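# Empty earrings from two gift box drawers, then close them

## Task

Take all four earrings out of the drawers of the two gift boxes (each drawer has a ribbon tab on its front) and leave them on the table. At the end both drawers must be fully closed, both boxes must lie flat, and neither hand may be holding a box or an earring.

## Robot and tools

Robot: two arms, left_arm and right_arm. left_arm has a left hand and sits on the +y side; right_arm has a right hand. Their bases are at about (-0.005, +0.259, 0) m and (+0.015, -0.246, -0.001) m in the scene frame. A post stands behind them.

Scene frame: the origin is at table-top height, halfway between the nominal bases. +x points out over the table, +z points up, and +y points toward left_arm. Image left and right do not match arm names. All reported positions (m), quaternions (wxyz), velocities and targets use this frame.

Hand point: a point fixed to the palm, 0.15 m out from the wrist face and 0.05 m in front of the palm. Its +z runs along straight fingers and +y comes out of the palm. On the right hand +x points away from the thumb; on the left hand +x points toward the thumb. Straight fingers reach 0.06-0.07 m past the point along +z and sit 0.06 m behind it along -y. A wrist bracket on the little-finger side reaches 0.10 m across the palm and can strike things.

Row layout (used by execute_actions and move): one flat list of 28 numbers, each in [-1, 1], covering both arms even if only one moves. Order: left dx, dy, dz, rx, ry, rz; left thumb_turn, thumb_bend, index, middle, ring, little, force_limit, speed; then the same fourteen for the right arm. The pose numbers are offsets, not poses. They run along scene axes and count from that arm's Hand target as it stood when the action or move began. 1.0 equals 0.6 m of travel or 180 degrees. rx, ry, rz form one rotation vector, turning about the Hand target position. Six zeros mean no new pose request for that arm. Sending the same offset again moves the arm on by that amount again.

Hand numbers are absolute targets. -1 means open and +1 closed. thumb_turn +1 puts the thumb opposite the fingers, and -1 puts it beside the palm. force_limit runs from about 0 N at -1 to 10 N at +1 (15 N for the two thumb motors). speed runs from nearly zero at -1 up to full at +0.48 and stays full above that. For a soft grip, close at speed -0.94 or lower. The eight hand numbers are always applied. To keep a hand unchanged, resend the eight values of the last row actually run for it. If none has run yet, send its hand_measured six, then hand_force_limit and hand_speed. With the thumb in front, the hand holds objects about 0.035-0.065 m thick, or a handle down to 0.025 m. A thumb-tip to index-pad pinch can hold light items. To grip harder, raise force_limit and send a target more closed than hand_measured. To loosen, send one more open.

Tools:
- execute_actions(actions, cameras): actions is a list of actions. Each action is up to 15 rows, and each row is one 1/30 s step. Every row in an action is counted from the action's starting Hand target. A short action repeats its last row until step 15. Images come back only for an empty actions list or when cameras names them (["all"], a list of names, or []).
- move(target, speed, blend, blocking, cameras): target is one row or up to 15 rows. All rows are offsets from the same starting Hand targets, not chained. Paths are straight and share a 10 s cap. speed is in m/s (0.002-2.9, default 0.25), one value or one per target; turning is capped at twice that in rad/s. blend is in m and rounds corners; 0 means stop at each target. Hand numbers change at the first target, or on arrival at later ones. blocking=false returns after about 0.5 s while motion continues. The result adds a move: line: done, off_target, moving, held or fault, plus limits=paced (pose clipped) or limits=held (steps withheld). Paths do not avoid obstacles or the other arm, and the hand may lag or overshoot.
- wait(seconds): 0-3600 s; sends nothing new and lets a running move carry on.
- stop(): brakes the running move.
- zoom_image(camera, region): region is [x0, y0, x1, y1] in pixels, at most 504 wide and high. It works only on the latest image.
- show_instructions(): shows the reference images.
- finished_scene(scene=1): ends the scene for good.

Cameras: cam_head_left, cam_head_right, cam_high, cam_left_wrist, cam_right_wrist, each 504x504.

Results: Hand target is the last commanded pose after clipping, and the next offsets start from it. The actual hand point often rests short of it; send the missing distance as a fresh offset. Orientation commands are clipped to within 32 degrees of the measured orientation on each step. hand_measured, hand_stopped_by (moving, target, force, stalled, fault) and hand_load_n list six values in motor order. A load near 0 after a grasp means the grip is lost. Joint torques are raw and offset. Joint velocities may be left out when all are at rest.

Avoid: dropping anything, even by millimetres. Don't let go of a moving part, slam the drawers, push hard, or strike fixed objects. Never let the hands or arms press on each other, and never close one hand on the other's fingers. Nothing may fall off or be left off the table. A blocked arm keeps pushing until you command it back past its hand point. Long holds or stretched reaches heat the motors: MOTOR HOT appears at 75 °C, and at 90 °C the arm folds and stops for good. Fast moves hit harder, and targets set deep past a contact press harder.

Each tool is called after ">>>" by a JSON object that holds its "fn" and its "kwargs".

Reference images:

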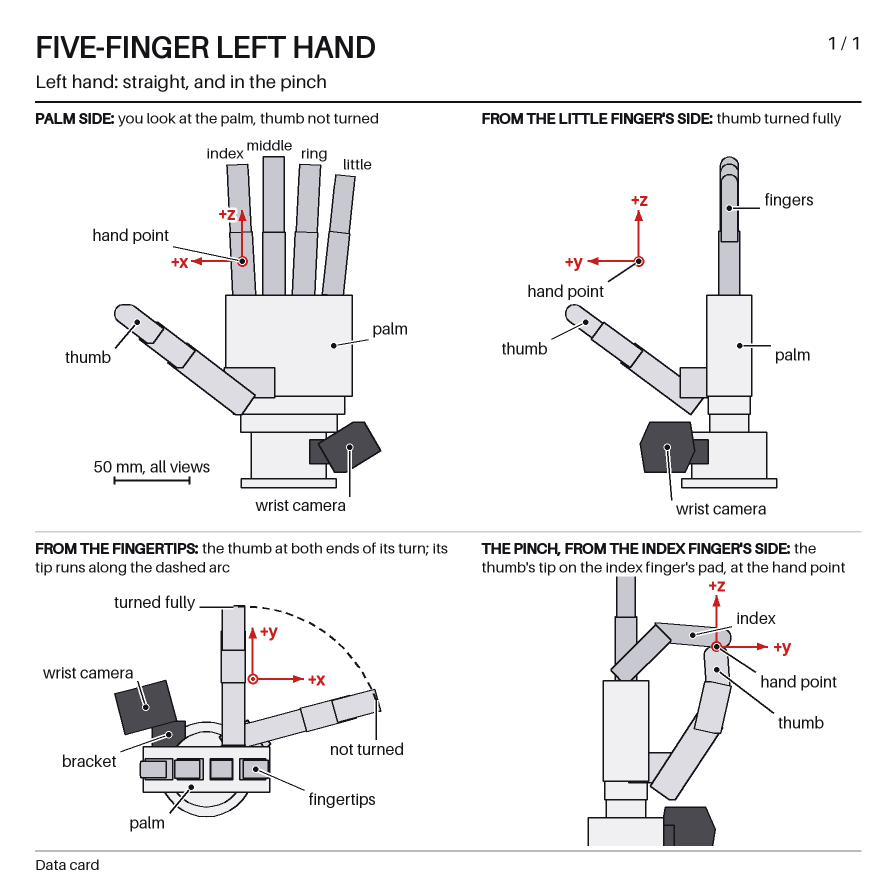

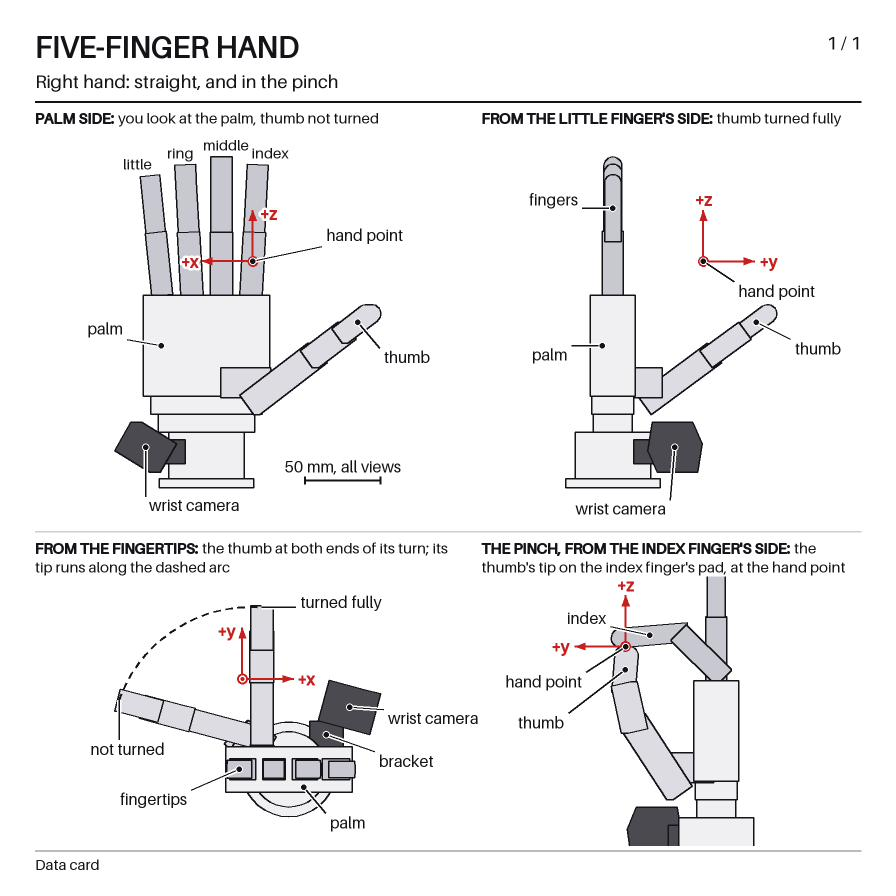

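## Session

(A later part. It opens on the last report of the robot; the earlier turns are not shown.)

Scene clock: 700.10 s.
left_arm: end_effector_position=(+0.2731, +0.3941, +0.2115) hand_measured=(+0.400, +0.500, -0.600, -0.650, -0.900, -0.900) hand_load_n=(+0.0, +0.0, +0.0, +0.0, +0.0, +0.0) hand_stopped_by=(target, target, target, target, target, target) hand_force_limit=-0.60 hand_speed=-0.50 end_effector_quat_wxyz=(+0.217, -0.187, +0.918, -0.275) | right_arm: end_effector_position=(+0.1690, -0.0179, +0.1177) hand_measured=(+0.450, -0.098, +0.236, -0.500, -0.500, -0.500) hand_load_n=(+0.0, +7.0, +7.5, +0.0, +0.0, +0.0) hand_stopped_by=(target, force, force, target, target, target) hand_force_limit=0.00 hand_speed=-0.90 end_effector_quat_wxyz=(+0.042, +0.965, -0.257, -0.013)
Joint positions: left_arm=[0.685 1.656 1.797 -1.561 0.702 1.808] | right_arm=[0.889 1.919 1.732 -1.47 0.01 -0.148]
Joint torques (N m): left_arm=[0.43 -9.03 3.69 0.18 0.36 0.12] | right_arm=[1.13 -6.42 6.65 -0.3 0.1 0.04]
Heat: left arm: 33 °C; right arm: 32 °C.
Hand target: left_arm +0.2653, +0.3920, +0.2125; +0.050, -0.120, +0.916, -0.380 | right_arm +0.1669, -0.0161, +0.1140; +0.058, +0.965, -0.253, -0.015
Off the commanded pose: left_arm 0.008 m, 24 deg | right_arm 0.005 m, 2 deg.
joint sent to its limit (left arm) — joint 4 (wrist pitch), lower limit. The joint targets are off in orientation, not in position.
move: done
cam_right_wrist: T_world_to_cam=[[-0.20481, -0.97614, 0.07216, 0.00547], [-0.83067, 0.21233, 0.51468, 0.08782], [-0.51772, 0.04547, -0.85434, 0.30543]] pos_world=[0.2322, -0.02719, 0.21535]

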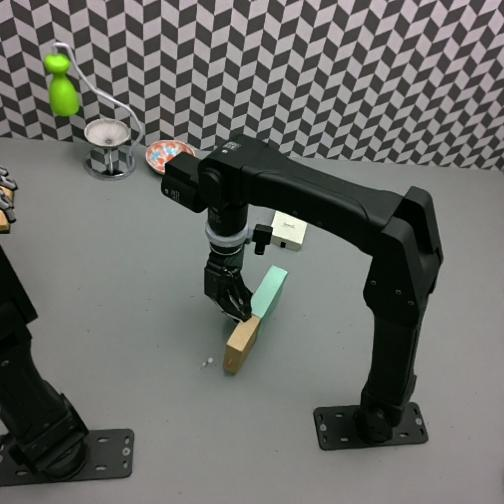

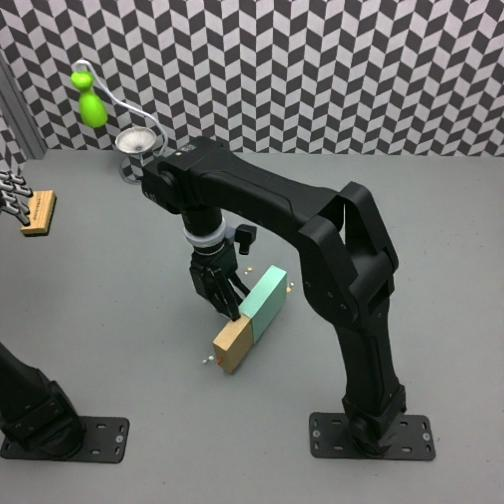

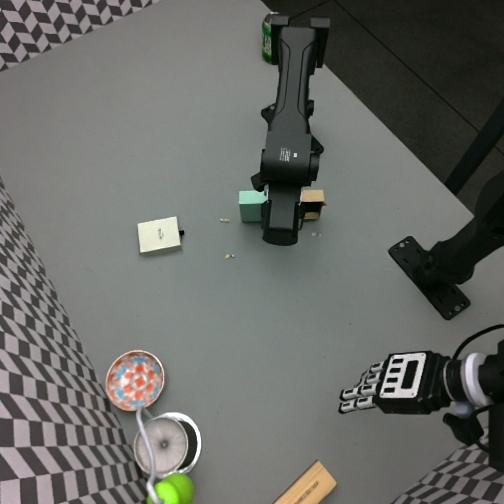

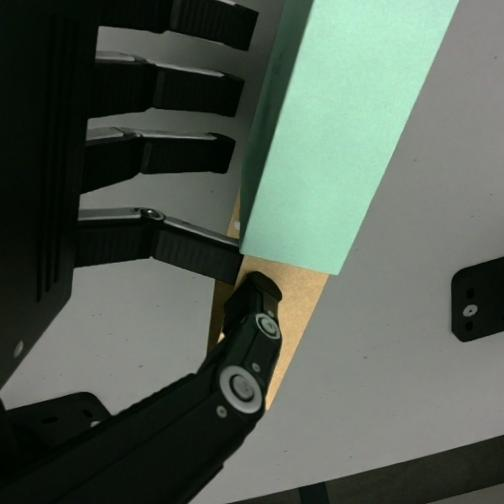

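>>> {"fn": "move", "kwargs": {"target": [0,0,0,0,0,0,0.4,0.5,-0.6,-0.65,-0.9,-0.9,-0.6,-0.5,-0.0533,-0.09,-0.0033,-0.0242,0.0137,0,0.45,0.12,0.35,-0.5,-0.5,-0.5,0.0,-0.9], "speed": 0.05, "cameras": ["cam_head_left", "cam_head_right", "cam_high", "cam_right_wrist"]}}

Scene clock: 706.13 s.
left_arm: end_effector_position=(+0.2731, +0.3941, +0.2115) hand_measured=(+0.400, +0.500, -0.600, -0.650, -0.900, -0.900) hand_load_n=(+0.0, +0.0, +0.0, +0.0, +0.0, -0.5) hand_stopped_by=(target, target, target, target, target, target) hand_force_limit=-0.60 hand_speed=-0.50 end_effector_quat_wxyz=(+0.217, -0.187, +0.918, -0.275) | right_arm: end_effector_position=(+0.1375, -0.0627, +0.1067) hand_measured=(+0.450, -0.098, +0.236, -0.500, -0.500, -0.500) hand_load_n=(+0.0, +7.0, +7.0, +0.0, +0.0, +0.0) hand_stopped_by=(target, force, force, target, target, target) hand_force_limit=0.00 hand_speed=-0.90 end_effector_quat_wxyz=(+0.100, +0.961, -0.254, -0.030)
Joint positions: left_arm=[0.685 1.656 1.797 -1.561 0.702 1.808] | right_arm=[0.889 1.828 1.519 -1.471 0.025 -0.15]
Joint torques (N m): left_arm=[0.44 -9.06 3.67 0.19 0.36 0.12] | right_arm=[-0.32 -10.76 3.47 -0.44 0.1 -0.11]
Heat: left arm: 33 °C; right arm: 31 °C.
Hand target: left_arm +0.2653, +0.3920, +0.2125; +0.050, -0.120, +0.916, -0.380 | right_arm +0.1349, -0.0700, +0.1120; +0.100, +0.962, -0.252, -0.027
Off the commanded pose: left_arm 0.008 m, 24 deg | right_arm 0.009 m, 0 deg.
joint sent to its limit (left arm) — joint 4 (wrist pitch), lower limit. The joint targets are off in orientation, not in position.
move: done
cam_right_wrist: T_world_to_cam=[[-0.19245, -0.96339, 0.18666, -0.05708], [-0.79756, 0.26438, 0.54222, 0.07259], [-0.57172, -0.04452, -0.81924, 0.27974]] pos_world=[0.20684, -0.06173, 0.20047]

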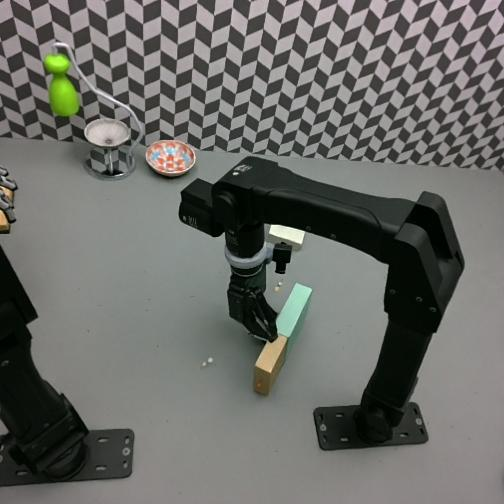

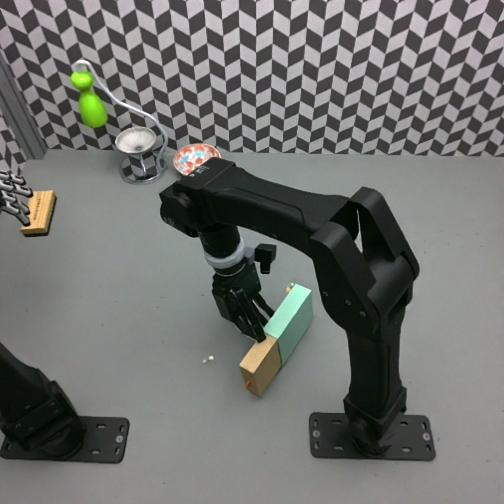

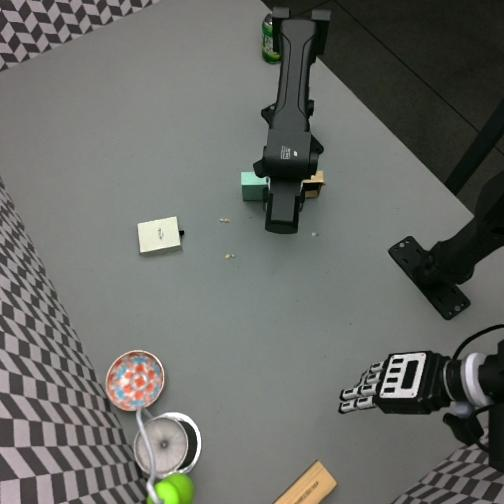

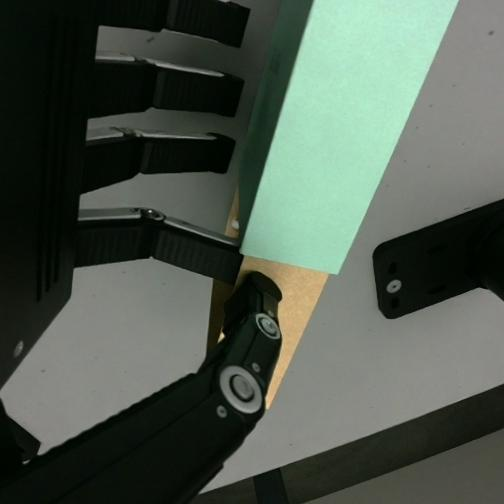

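>>> {"fn": "zoom_image", "kwargs": {"camera": "cam_right_wrist", "region": [180, 150, 350, 320]}}

>>> {"fn": "zoom_image", "kwargs": {"camera": "cam_high", "region": [220, 160, 350, 270]}}

Scaled by 2.965 from the camera's image (finer frame: 720x720).

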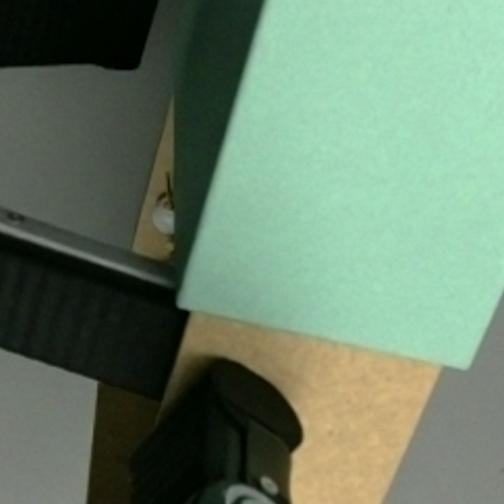

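Scaled by 3.877 from the camera's image (finer frame: 720x720).

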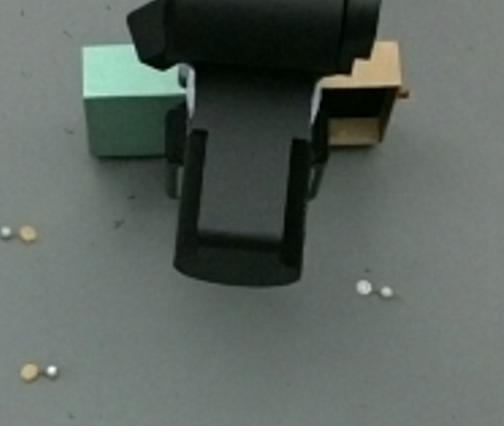

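>>> {"fn": "move", "kwargs": {"target": [0,0,0,0,0,0,0.4,0.5,-0.6,-0.65,-0.9,-0.9,-0.6,-0.5,-0.0287,-0.0508,0.0033,-0.0435,0.0246,0,0.45,0.12,0.35,-0.5,-0.5,-0.5,0.0,-0.9], "speed": 0.05, "cameras": ["cam_head_left", "cam_head_right", "cam_high", "cam_right_wrist"]}}

Scene clock: 709.80 s.
left_arm: end_effector_position=(+0.2731, +0.3941, +0.2115) hand_measured=(+0.400, +0.500, -0.600, -0.650, -0.900, -0.900) hand_load_n=(+0.0, +0.0, +0.0, -0.5, +0.0, +0.0) hand_stopped_by=(target, target, target, target, target, target) hand_force_limit=-0.60 hand_speed=-0.50 end_effector_quat_wxyz=(+0.217, -0.187, +0.918, -0.275) | right_arm: end_effector_position=(+0.1212, -0.0908, +0.1098) hand_measured=(+0.450, -0.098, +0.236, -0.500, -0.500, -0.500) hand_load_n=(+0.0, +7.0, +7.0, +0.0, +0.0, +0.0) hand_stopped_by=(target, force, force, target, target, target) hand_force_limit=0.00 hand_speed=-0.90 end_effector_quat_wxyz=(+0.163, +0.954, -0.249, -0.044)
Joint positions: left_arm=[0.685 1.656 1.797 -1.561 0.702 1.808] | right_arm=[0.889 1.828 1.465 -1.544 0.049 -0.15]
Joint torques (N m): left_arm=[0.43 -9.06 3.69 0.19 0.35 0.12] | right_arm=[-0.69 -9.06 3.22 -0.77 0.15 -0.07]
Heat: left arm: 33 °C; right arm: 32 °C.
Hand target: left_arm +0.2653, +0.3920, +0.2125; +0.050, -0.120, +0.916, -0.380 | right_arm +0.1178, -0.1005, +0.1139; +0.175, +0.951, -0.250, -0.046
Off the commanded pose: left_arm 0.008 m, 24 deg | right_arm 0.011 m, 1 deg.
joint sent to its limit (left arm) — joint 4 (wrist pitch), lower limit. The joint targets are off in orientation, not in position.
move: off_target (right_arm)
cam_right_wrist: T_world_to_cam=[[-0.1713, -0.93629, 0.30662, -0.10119], [-0.76622, 0.32225, 0.55594, 0.06535], [-0.61933, -0.13971, -0.7726, 0.26374]] pos_world=[0.19608, -0.07895, 0.19847]

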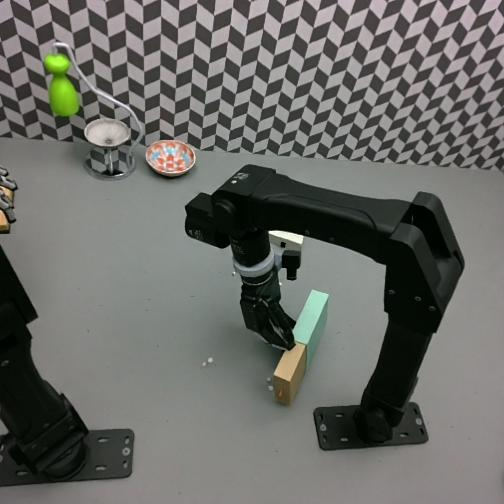

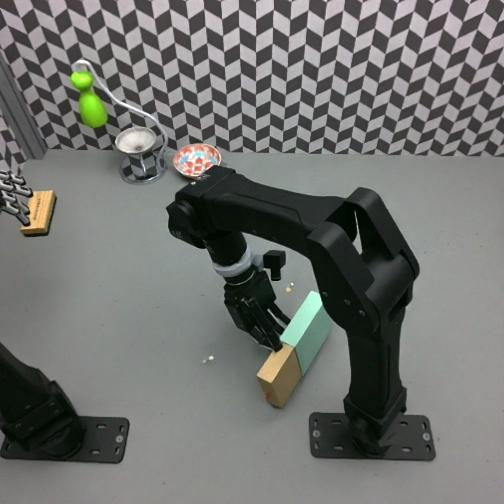

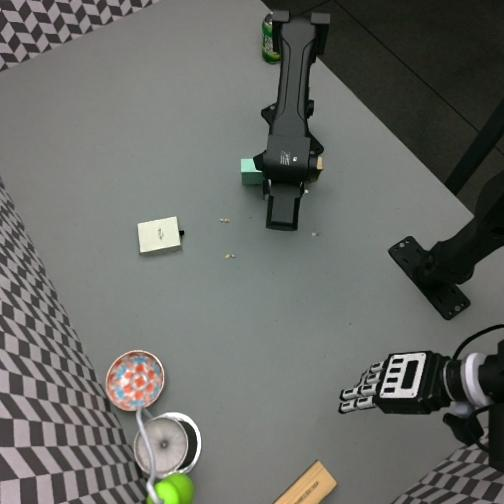

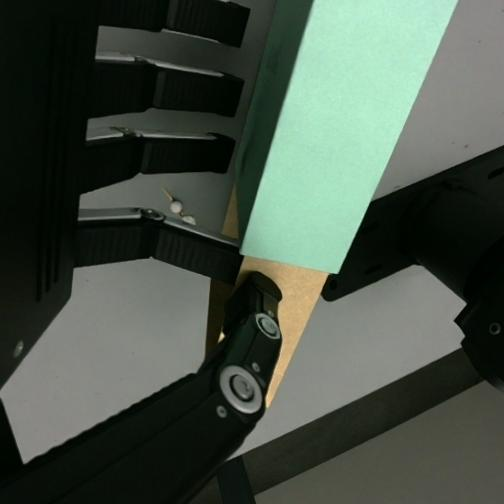

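>>> {"fn": "zoom_image", "kwargs": {"camera": "cam_head_left", "region": [190, 320, 340, 420]}}

>>> {"fn": "zoom_image", "kwargs": {"camera": "cam_high", "region": [230, 140, 350, 250]}}

>>> {"fn": "zoom_image", "kwargs": {"camera": "cam_right_wrist", "region": [120, 150, 290, 320]}}

Scaled by 3.360 from the camera's image (finer frame: 720x720).

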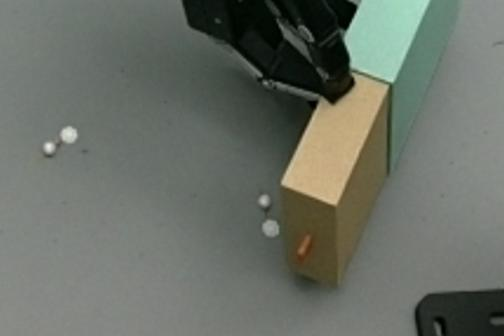

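Scaled by 4.200 from the camera's image (finer frame: 720x720).

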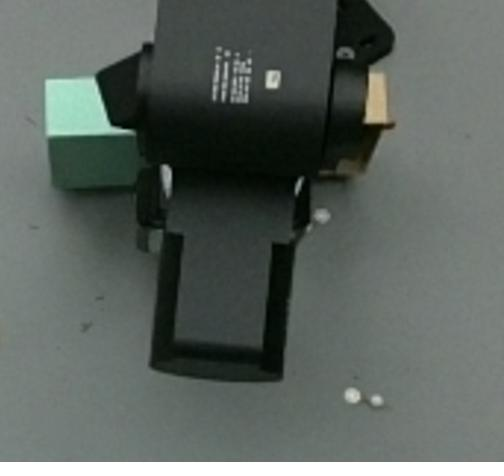

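Scaled by 2.965 from the camera's image (finer frame: 720x720).

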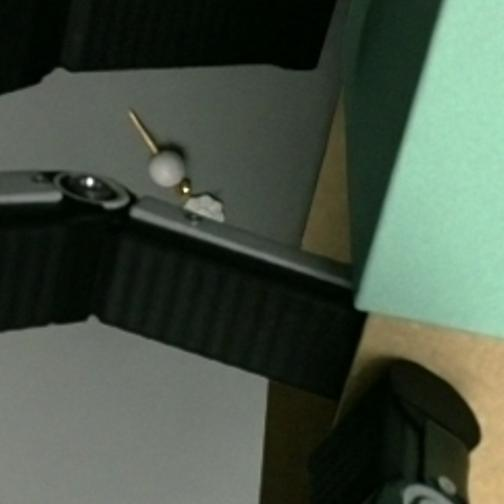

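>>> {"fn": "move", "kwargs": {"target": [[0,0,0,0,0,0,0.4,0.5,-0.6,-0.65,-0.9,-0.9,-0.6,-0.5,0,0,0.075,0,0,0,0.45,0.12,0.35,-0.5,-0.5,-0.5,0.0,-0.9],[0,0,0,0,0,0,0.4,0.5,-0.6,-0.65,-0.9,-0.9,-0.6,-0.5,0.0537,0.1008,0.0685,0.2368,-0.1339,0,0.45,0.12,0.35,-0.5,-0.5,-0.5,0.0,-0.9]], "speed": [0.05, 0.08], "blend": 0.01, "cameras": ["cam_head_left", "cam_head_right", "cam_high", "cam_right_wrist"]}}

Scene clock: 723.43 s.
left_arm: end_effector_position=(+0.2731, +0.3941, +0.2115) hand_measured=(+0.400, +0.500, -0.600, -0.650, -0.900, -0.900) hand_load_n=(+0.0, +0.0, +0.0, +0.0, +0.0, +0.0) hand_stopped_by=(target, target, target, target, target, target) hand_force_limit=-0.60 hand_speed=-0.50 end_effector_quat_wxyz=(+0.217, -0.187, +0.918, -0.275) | right_arm: end_effector_position=(+0.1496, -0.0384, +0.1556) hand_measured=(+0.450, -0.098, +0.236, -0.500, -0.500, -0.500) hand_load_n=(+0.0, +7.0, +8.0, +0.0, +0.0, +0.5) hand_stopped_by=(target, force, force, target, target, target) hand_force_limit=0.00 hand_speed=-0.90 end_effector_quat_wxyz=(-0.226, +0.941, -0.246, +0.060)
Joint positions: left_arm=[0.685 1.656 1.797 -1.561 0.702 1.808] | right_arm=[0.827 1.255 1.227 -1.08 -0.097 -0.196]
Joint torques (N m): left_arm=[0.46 -9.05 3.67 0.19 0.36 0.12] | right_arm=[-0.98 -5.65 4.19 0.93 -0.17 -0.11]
Heat: left arm: 33 °C; right arm: 32 °C.
Hand target: left_arm +0.2653, +0.3920, +0.2125; +0.050, -0.120, +0.916, -0.380 | right_arm +0.1501, -0.0400, +0.1551; -0.235, +0.938, -0.246, +0.062
Off the commanded pose: left_arm 0.008 m, 24 deg | right_arm 0.002 m, 1 deg.
joint sent to its limit (left arm) — joint 4 (wrist pitch), lower limit. The joint targets are off in orientation, not in position.
move: done
cam_right_wrist: T_world_to_cam=[[-0.14399, -0.88564, -0.44148, 0.053], [-0.95047, -0.00041, 0.31083, 0.09802], [-0.27546, 0.46436, -0.84172, 0.30655]] pos_world=[0.18524, -0.09537, 0.25096]

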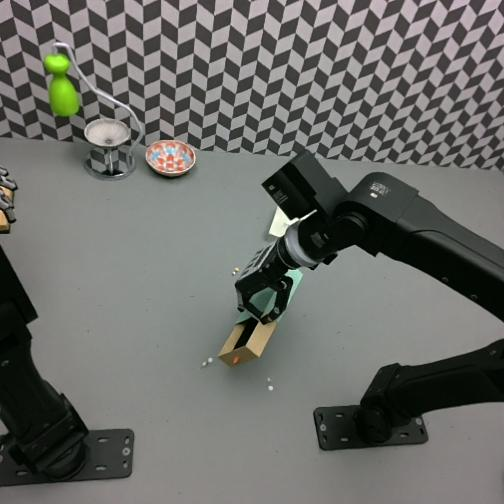

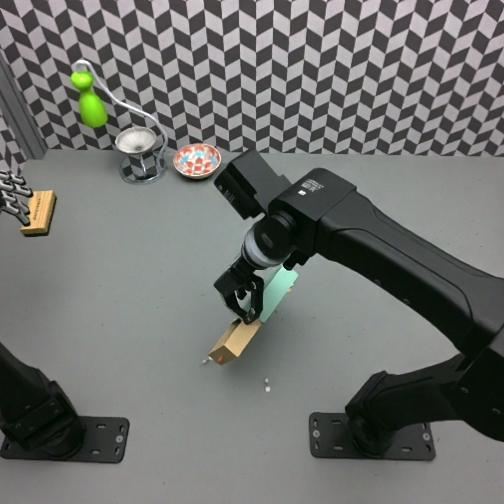

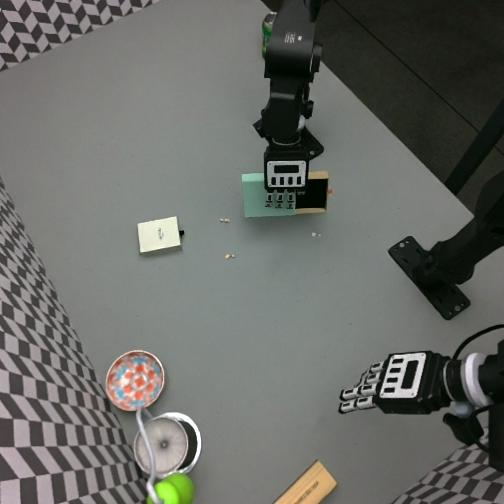

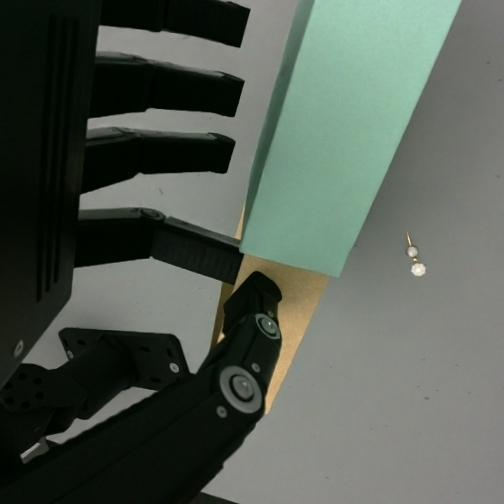

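>>> {"fn": "move", "kwargs": {"target": [[0,0,0,0,0,0,0.4,0.5,-0.6,-0.65,-0.9,-0.9,-0.6,-0.5,0.1082,0.1917,-0.0168,0,0,0,0.45,0.12,0.35,-0.5,-0.5,-0.5,0.0,-0.9],[0,0,0,0,0,0,0.4,0.5,-0.6,-0.65,-0.9,-0.9,-0.6,-0.5,0.1868,0.24,-0.0668,0,0,0,0.45,0.12,0.35,-0.5,-0.5,-0.5,0.0,-0.9]], "speed": [0.06, 0.04], "blend": 0.01, "cameras": ["cam_head_left", "cam_head_right", "cam_high", "cam_right_wrist"]}}

Scene clock: 729.00 s.
left_arm: end_effector_position=(+0.2731, +0.3941, +0.2115) hand_measured=(+0.400, +0.500, -0.600, -0.650, -0.900, -0.900) hand_load_n=(+0.0, +0.0, +0.0, +0.0, +0.0, +0.0) hand_stopped_by=(target, target, target, target, target, target) hand_force_limit=-0.60 hand_speed=-0.50 end_effector_quat_wxyz=(+0.217, -0.187, +0.918, -0.275) | right_arm: end_effector_position=(+0.2533, +0.0982, +0.1207) hand_measured=(+0.450, -0.098, +0.236, -0.500, -0.500, -0.500) hand_load_n=(+0.5, +7.0, +8.0, +0.0, +0.0, +0.0) hand_stopped_by=(target, force, force, target, target, target) hand_force_limit=0.00 hand_speed=-0.90 end_effector_quat_wxyz=(-0.233, +0.939, -0.246, +0.063)
Joint positions: left_arm=[0.685 1.656 1.797 -1.561 0.702 1.808] | right_arm=[0.863 1.878 1.703 -0.915 -0.081 -0.163]
Joint torques (N m): left_arm=[0.43 -9.06 3.7 0.19 0.35 0.12] | right_arm=[-0.92 -6.9 7.75 0.98 -0.13 -0.11]
Heat: left arm: 33 °C; right arm: 32 °C.
Hand target: left_arm +0.2653, +0.3920, +0.2125; +0.050, -0.120, +0.916, -0.380 | right_arm +0.2621, +0.1039, +0.1149; -0.234, +0.938, -0.246, +0.062
Off the commanded pose: left_arm 0.008 m, 24 deg | right_arm 0.012 m, 0 deg.
joint sent to its limit (left arm) — joint 4 (wrist pitch), lower limit. The joint targets are off in orientation, not in position.
move: off_target (right_arm)
cam_right_wrist: T_world_to_cam=[[-0.14044, -0.88053, -0.45271, 0.17345], [-0.95334, -0.00316, 0.30188, 0.20959], [-0.26724, 0.47398, -0.839, 0.23897]] pos_world=[0.28804, 0.04012, 0.21575]

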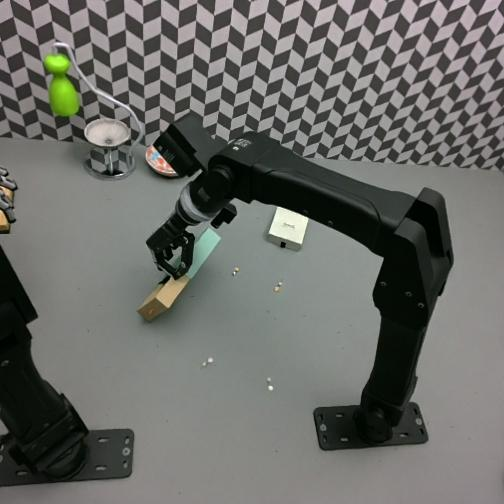

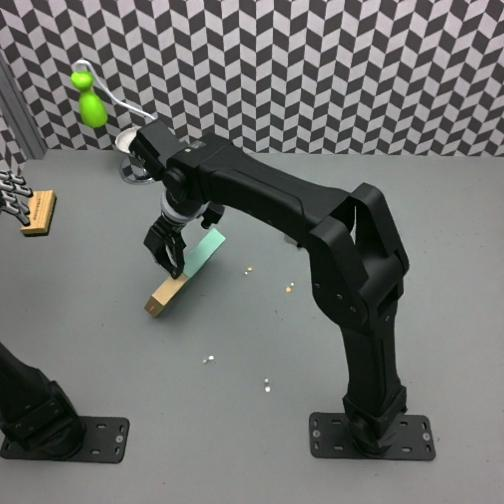

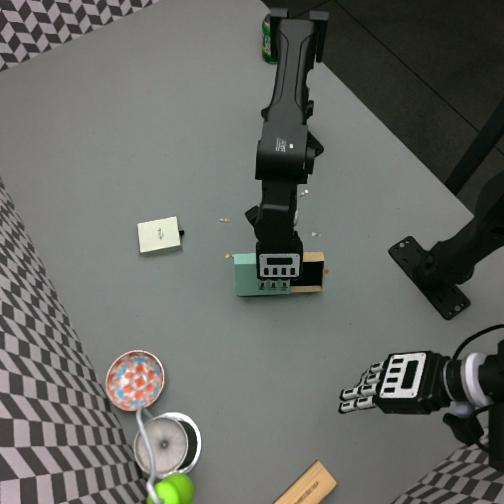

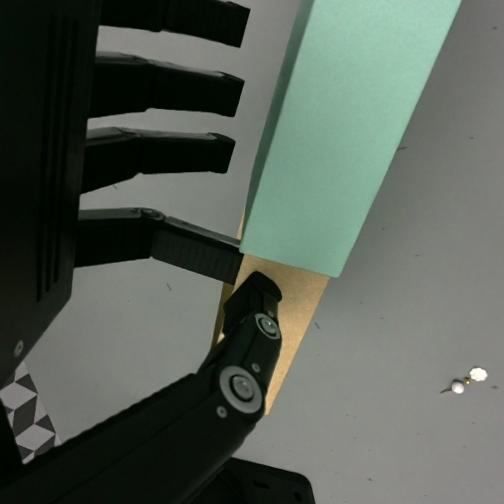

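>>> {"fn": "zoom_image", "kwargs": {"camera": "cam_high", "region": [200, 200, 350, 320]}}

>>> {"fn": "zoom_image", "kwargs": {"camera": "cam_head_right", "region": [130, 190, 310, 340]}}

Scaled by 3.360 from the camera's image (finer frame: 720x720).

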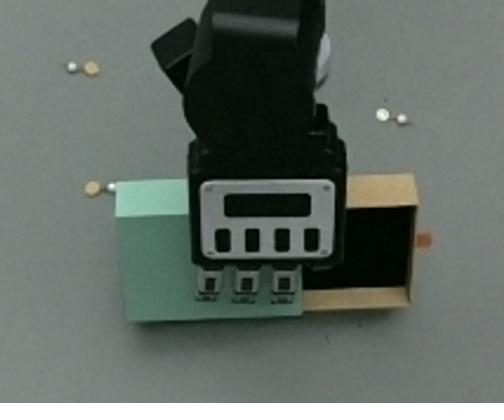

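Scaled by 2.800 from the camera's image (finer frame: 720x720).

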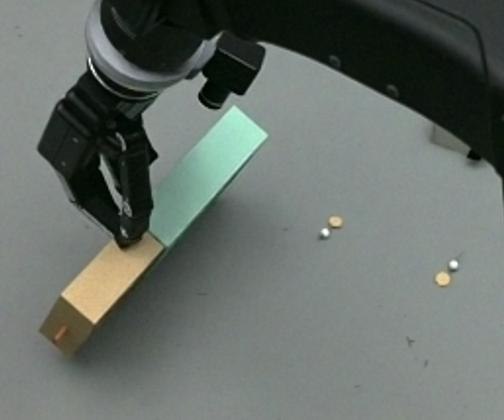

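>>> {"fn": "move", "kwargs": {"target": [[0,0,0,0,0,0,0.4,0.5,-0.6,-0.65,-0.9,-0.9,-0.6,-0.5,-0.0152,0.0435,-0.005,0,0,0,0.45,0.12,0.35,-0.5,-0.5,-0.5,0.0,-0.9],[0,0,0,0,0,0,0.4,0.5,-0.6,-0.65,-0.9,-0.9,-0.6,-0.5,-0.0152,0.0435,-0.0233,0,0,0,0.45,0.12,0.35,-0.5,-0.5,-0.5,0.0,-0.9]], "speed": [0.05, 0.03], "cameras": ["cam_head_left", "cam_head_right", "cam_high", "cam_right_wrist"]}}

Scene clock: 733.33 s.
left_arm: end_effector_position=(+0.2731, +0.3941, +0.2115) hand_measured=(+0.400, +0.500, -0.600, -0.650, -0.900, -0.900) hand_load_n=(+0.0, +0.0, +0.0, +0.0, +0.0, +0.0) hand_stopped_by=(target, target, target, target, target, target) hand_force_limit=-0.60 hand_speed=-0.50 end_effector_quat_wxyz=(+0.217, -0.187, +0.918, -0.275) | right_arm: end_effector_position=(+0.2554, +0.1290, +0.1219) hand_measured=(+0.450, -0.098, +0.236, -0.500, -0.500, -0.500) hand_load_n=(+0.0, +6.5, +8.0, +0.0, +0.0, +0.0) hand_stopped_by=(target, force, force, target, target, target) hand_force_limit=0.00 hand_speed=-0.90 end_effector_quat_wxyz=(-0.253, +0.934, -0.244, +0.068)
Joint positions: left_arm=[0.685 1.656 1.797 -1.561 0.702 1.808] | right_arm=[0.904 1.936 1.772 -0.881 -0.068 -0.124]
Joint torques (N m): left_arm=[0.43 -9.05 3.67 0.19 0.36 0.12] | right_arm=[0.61 -7.54 4.31 1.07 0.03 0.05]
Heat: left arm: 33 °C; right arm: 32 °C.
Hand target: left_arm +0.2653, +0.3920, +0.2125; +0.050, -0.120, +0.916, -0.380 | right_arm +0.2530, +0.1301, +0.1009; -0.234, +0.938, -0.246, +0.062
Off the commanded pose: left_arm 0.008 m, 24 deg | right_arm 0.021 m, 2 deg.
joint sent to its limit (left arm) — joint 4 (wrist pitch), lower limit. The joint targets are off in orientation, not in position.
move: off_target (right_arm)
cam_right_wrist: T_world_to_cam=[[-0.12994, -0.86307, -0.48809, 0.20077], [-0.95936, -0.01492, 0.28178, 0.21682], [-0.25047, 0.50487, -0.82606, 0.21612]] pos_world=[0.28823, 0.06741, 0.21543]

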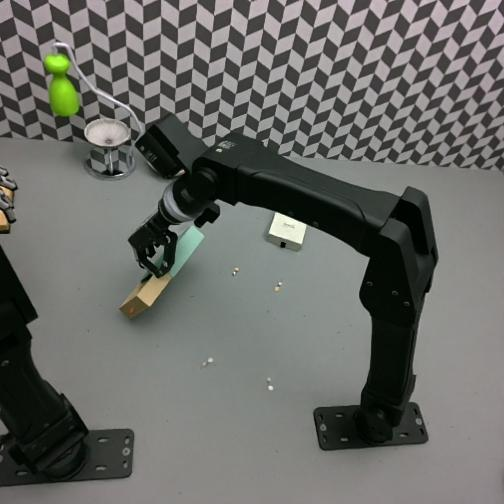

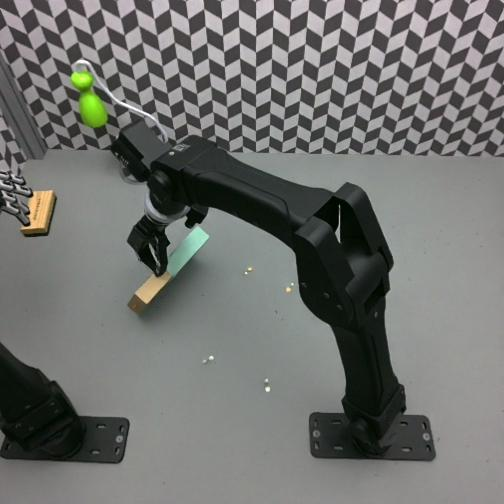

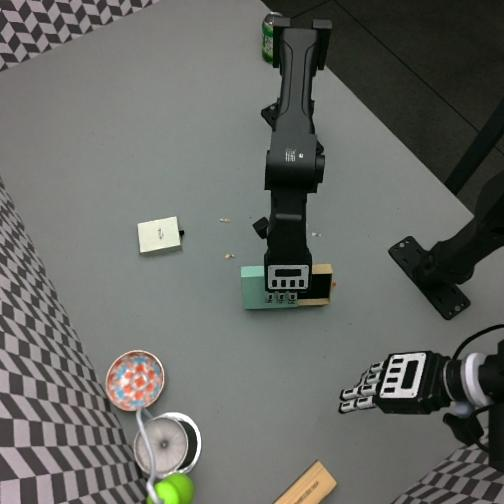

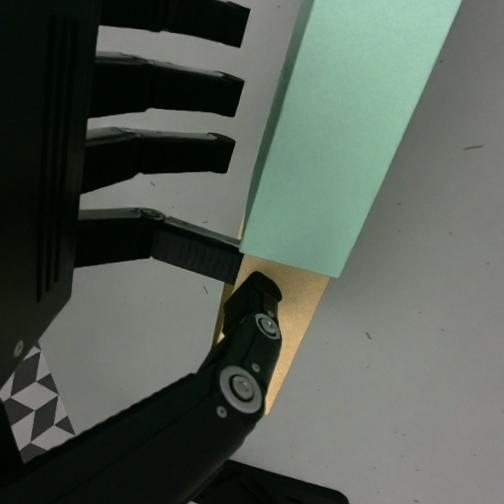

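>>> {"fn": "move", "kwargs": {"target": [0,0,0,0,0,0,0.4,0.5,-0.6,-0.65,-0.9,-0.9,-0.6,-0.5,-0.01,-0.026,-0.0182,0.0725,-0.041,0,0.45,0.12,0.35,-0.5,-0.5,-0.5,0.0,-0.9], "speed": 0.04, "cameras": ["cam_head_left", "cam_head_right", "cam_high", "cam_right_wrist"]}}

Scene clock: 738.47 s.
left_arm: end_effector_position=(+0.2731, +0.3941, +0.2115) hand_measured=(+0.400, +0.500, -0.600, -0.650, -0.900, -0.900) hand_load_n=(+0.0, +0.0, +0.0, +0.0, +0.0, +0.0) hand_stopped_by=(target, target, target, target, target, target) hand_force_limit=-0.60 hand_speed=-0.50 end_effector_quat_wxyz=(+0.217, -0.187, +0.918, -0.275) | right_arm: end_effector_position=(+0.2457, +0.1186, +0.0855) hand_measured=(+0.450, -0.098, +0.236, -0.500, -0.500, -0.500) hand_load_n=(+0.0, +7.0, +6.5, +0.0, +0.0, -0.5) hand_stopped_by=(target, force, force, target, target, target) hand_force_limit=0.00 hand_speed=-0.90 end_effector_quat_wxyz=(-0.346, +0.904, -0.233, +0.091)
Joint positions: left_arm=[0.685 1.656 1.797 -1.561 0.702 1.808] | right_arm=[0.89 1.704 1.247 -0.388 -0.107 -0.123]
Joint torques (N m): left_arm=[0.44 -9.05 3.69 0.19 0.36 0.12] | right_arm=[-0.96 -10.8 4.33 1.32 -0.11 -0.02]
Heat: left arm: 33 °C; right arm: 33 °C.
Hand target: left_arm +0.2653, +0.3920, +0.2125; +0.050, -0.120, +0.916, -0.380 | right_arm +0.2468, +0.1144, +0.0899; -0.355, +0.900, -0.236, +0.093
Off the commanded pose: left_arm 0.008 m, 24 deg | right_arm 0.006 m, 1 deg.
joint sent to its limit (left arm) — joint 4 (wrist pitch), lower limit. The joint targets are off in orientation, not in position.
move: done
cam_right_wrist: T_world_to_cam=[[-0.06832, -0.76304, -0.64273, 0.15905], [-0.98166, -0.0635, 0.17974, 0.23762], [-0.17796, 0.64322, -0.74471, 0.14757]] pos_world=[0.27039, 0.04153, 0.16942]

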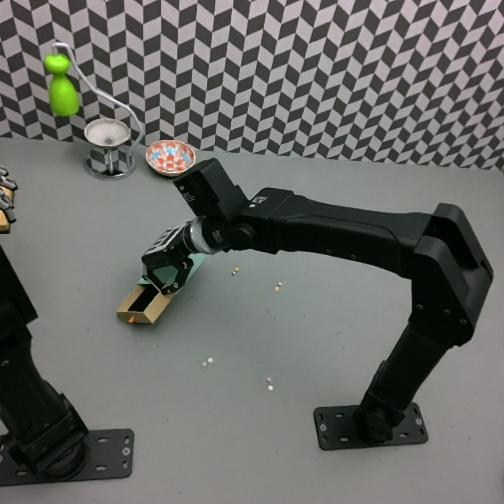

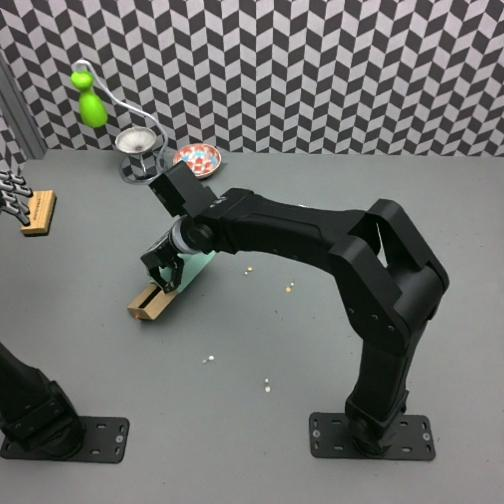

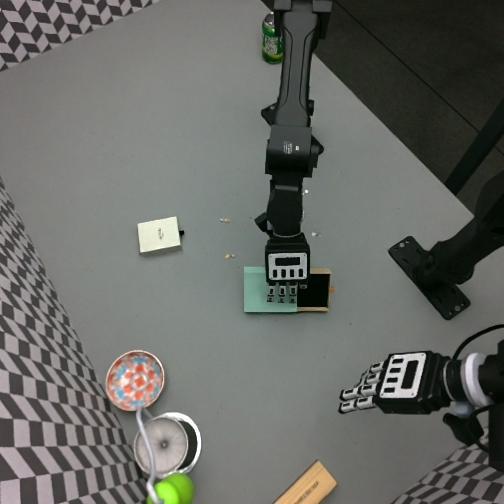

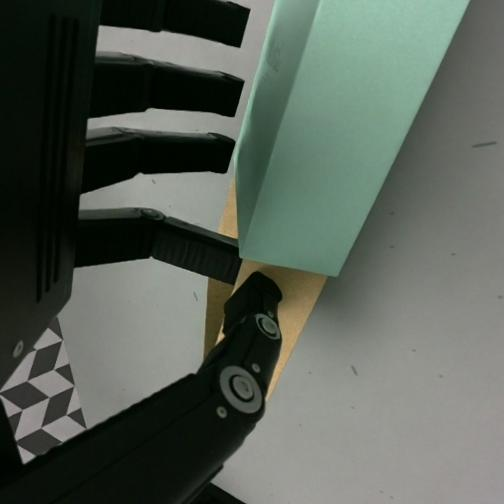

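>>> {"fn": "move", "kwargs": {"target": [0,0,0,0,0,0,0.4,0.5,-0.6,-0.65,-0.9,-0.9,-0.6,-0.5,-0.0138,-0.0142,-0.0175,0.0725,-0.041,0,0.45,0.12,0.35,-0.5,-0.5,-0.5,0.0,-0.9], "speed": 0.04, "cameras": ["cam_head_left", "cam_high", "cam_left_wrist", "cam_right_wrist"]}}

Scene clock: 743.50 s.
left_arm: end_effector_position=(+0.2731, +0.3941, +0.2115) hand_measured=(+0.400, +0.500, -0.600, -0.650, -0.900, -0.900) hand_load_n=(+0.0, +0.0, +0.0, +0.0, +0.0, +0.0) hand_stopped_by=(target, target, target, target, target, target) hand_force_limit=-0.60 hand_speed=-0.50 end_effector_quat_wxyz=(+0.217, -0.187, +0.918, -0.275) | right_arm: end_effector_position=(+0.2386, +0.1093, +0.0753) hand_measured=(+0.450, -0.098, +0.236, -0.500, -0.500, -0.500) hand_load_n=(+0.0, +7.0, +7.0, +0.0, +0.0, +0.0) hand_stopped_by=(target, force, force, target, target, target) hand_force_limit=0.00 hand_speed=-0.90 end_effector_quat_wxyz=(-0.460, +0.852, -0.218, +0.123)
Joint positions: left_arm=[0.685 1.656 1.797 -1.561 0.702 1.808] | right_arm=[0.868 1.515 0.829 0.1 -0.149 -0.108]
Joint torques (N m): left_arm=[0.43 -9.05 3.71 0.18 0.36 0.12] | right_arm=[-0.95 -8.76 4.29 1.6 -0.16 0.05]
Heat: left arm: 33 °C; right arm: 33 °C.
Hand target: left_arm +0.2653, +0.3920, +0.2125; +0.050, -0.120, +0.916, -0.380 | right_arm +0.2387, +0.1059, +0.0795; -0.469, +0.846, -0.222, +0.124
Off the commanded pose: left_arm 0.008 m, 24 deg | right_arm 0.005 m, 1 deg.
joint sent to its limit (left arm) — joint 4 (wrist pitch), lower limit. The joint targets are off in orientation, not in position.
move: done
cam_left_wrist: T_world_to_cam=[[-0.07491, -0.88295, 0.46345, 0.27005], [-0.99642, 0.04799, -0.06963, 0.27721], [0.03924, -0.46701, -0.88338, 0.47542]] pos_world=[0.2778, 0.44716, 0.31412]
cam_right_wrist: T_world_to_cam=[[0.02668, -0.59986, -0.79966, 0.1162], [-0.99564, -0.0875, 0.03242, 0.24886], [-0.08942, 0.7953, -0.59958, 0.09606]] pos_world=[0.25326, 0.01508, 0.14245]

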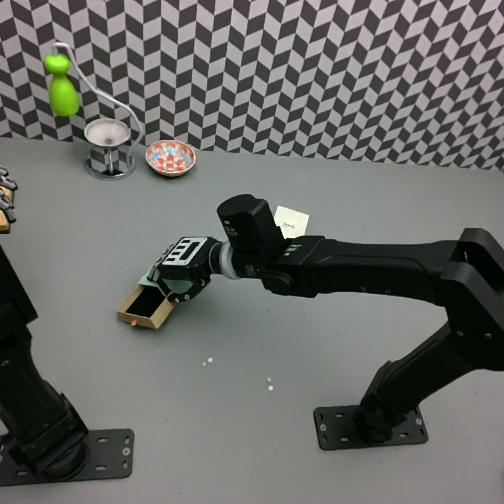

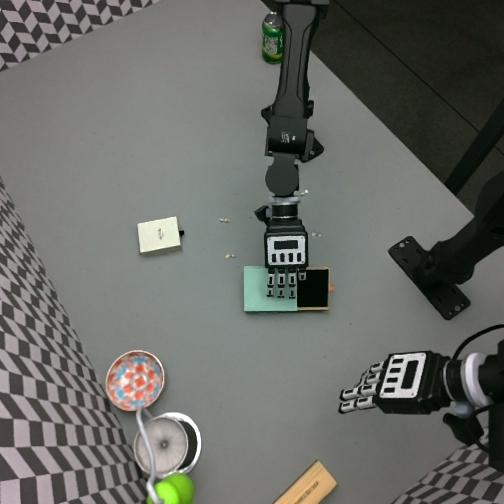

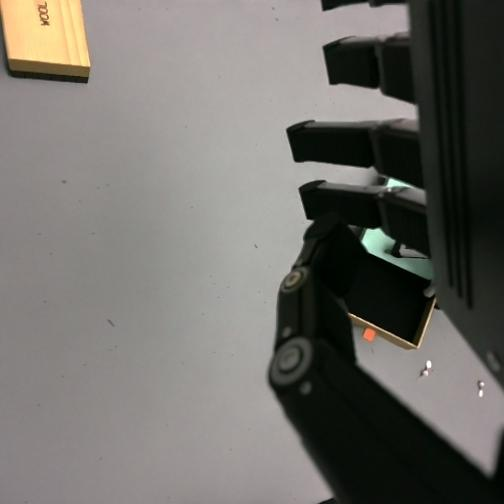

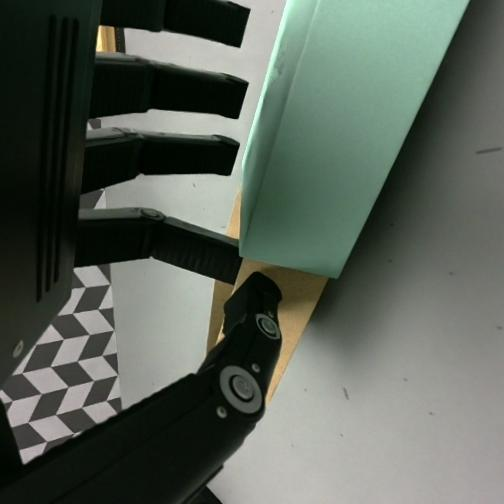

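>>> {"fn": "move", "kwargs": {"target": [0,0,0,0,0,0,0.4,0.5,-0.6,-0.65,-0.9,-0.9,-0.6,-0.5,-0.009,-0.0133,-0.0375,0.0725,-0.041,0,0.45,0.12,0.35,-0.5,-0.5,-0.5,0.0,-0.9], "speed": 0.03, "cameras": ["cam_high", "cam_right_wrist"]}}

Scene clock: 749.23 s.
left_arm: end_effector_position=(+0.2731, +0.3941, +0.2115) hand_measured=(+0.400, +0.500, -0.600, -0.650, -0.900, -0.900) hand_load_n=(+0.0, +0.0, +0.0, +0.0, +0.0, +0.0) hand_stopped_by=(target, target, target, target, target, target) hand_force_limit=-0.60 hand_speed=-0.50 end_effector_quat_wxyz=(+0.217, -0.187, +0.918, -0.275) | right_arm: end_effector_position=(+0.2337, +0.1021, +0.0685) hand_measured=(+0.450, -0.098, +0.236, -0.500, -0.500, -0.500) hand_load_n=(+0.0, +6.5, +8.0, +0.0, +0.0, +0.0) hand_stopped_by=(target, force, force, target, target, target) hand_force_limit=0.00 hand_speed=-0.90 end_effector_quat_wxyz=(-0.581, +0.774, -0.197, +0.157)
Joint positions: left_arm=[0.685 1.656 1.797 -1.561 0.702 1.808] | right_arm=[0.838 1.488 0.454 0.749 -0.198 -0.072]
Joint torques (N m): left_arm=[0.44 -9.06 3.67 0.19 0.36 0.11] | right_arm=[-0.96 -3.36 3.74 1.85 -0.12 0.05]
Heat: left arm: 33 °C; right arm: 33 °C.
Hand target: left_arm +0.2653, +0.3920, +0.2125; +0.050, -0.120, +0.916, -0.380 | right_arm +0.2332, +0.0980, +0.0570; -0.575, +0.777, -0.204, +0.152
Off the commanded pose: left_arm 0.008 m, 24 deg | right_arm 0.012 m, 1 deg.
joint sent to its limit (left arm) — joint 4 (wrist pitch), lower limit. The joint targets are off in orientation, not in position.
move: off_target (right_arm)
cam_right_wrist: T_world_to_cam=[[0.15659, -0.37748, -0.91268, 0.06127], [-0.98755, -0.07423, -0.13873, 0.25208], [-0.01538, 0.92304, -0.3844, 0.05219]] pos_world=[0.24015, -0.00633, 0.11095]

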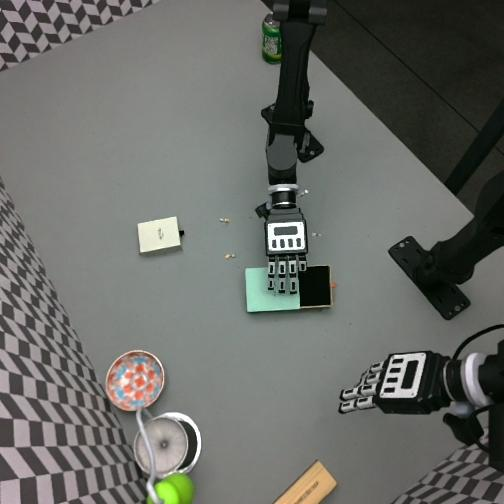

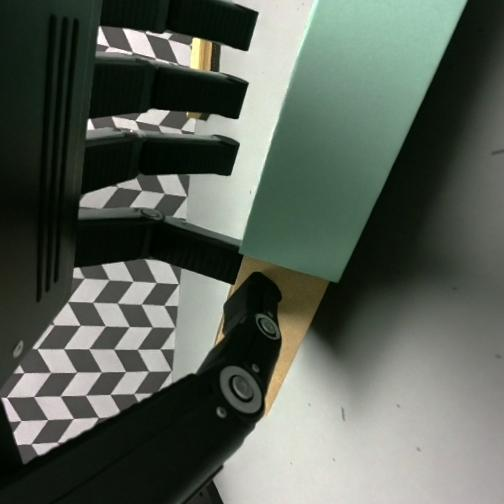

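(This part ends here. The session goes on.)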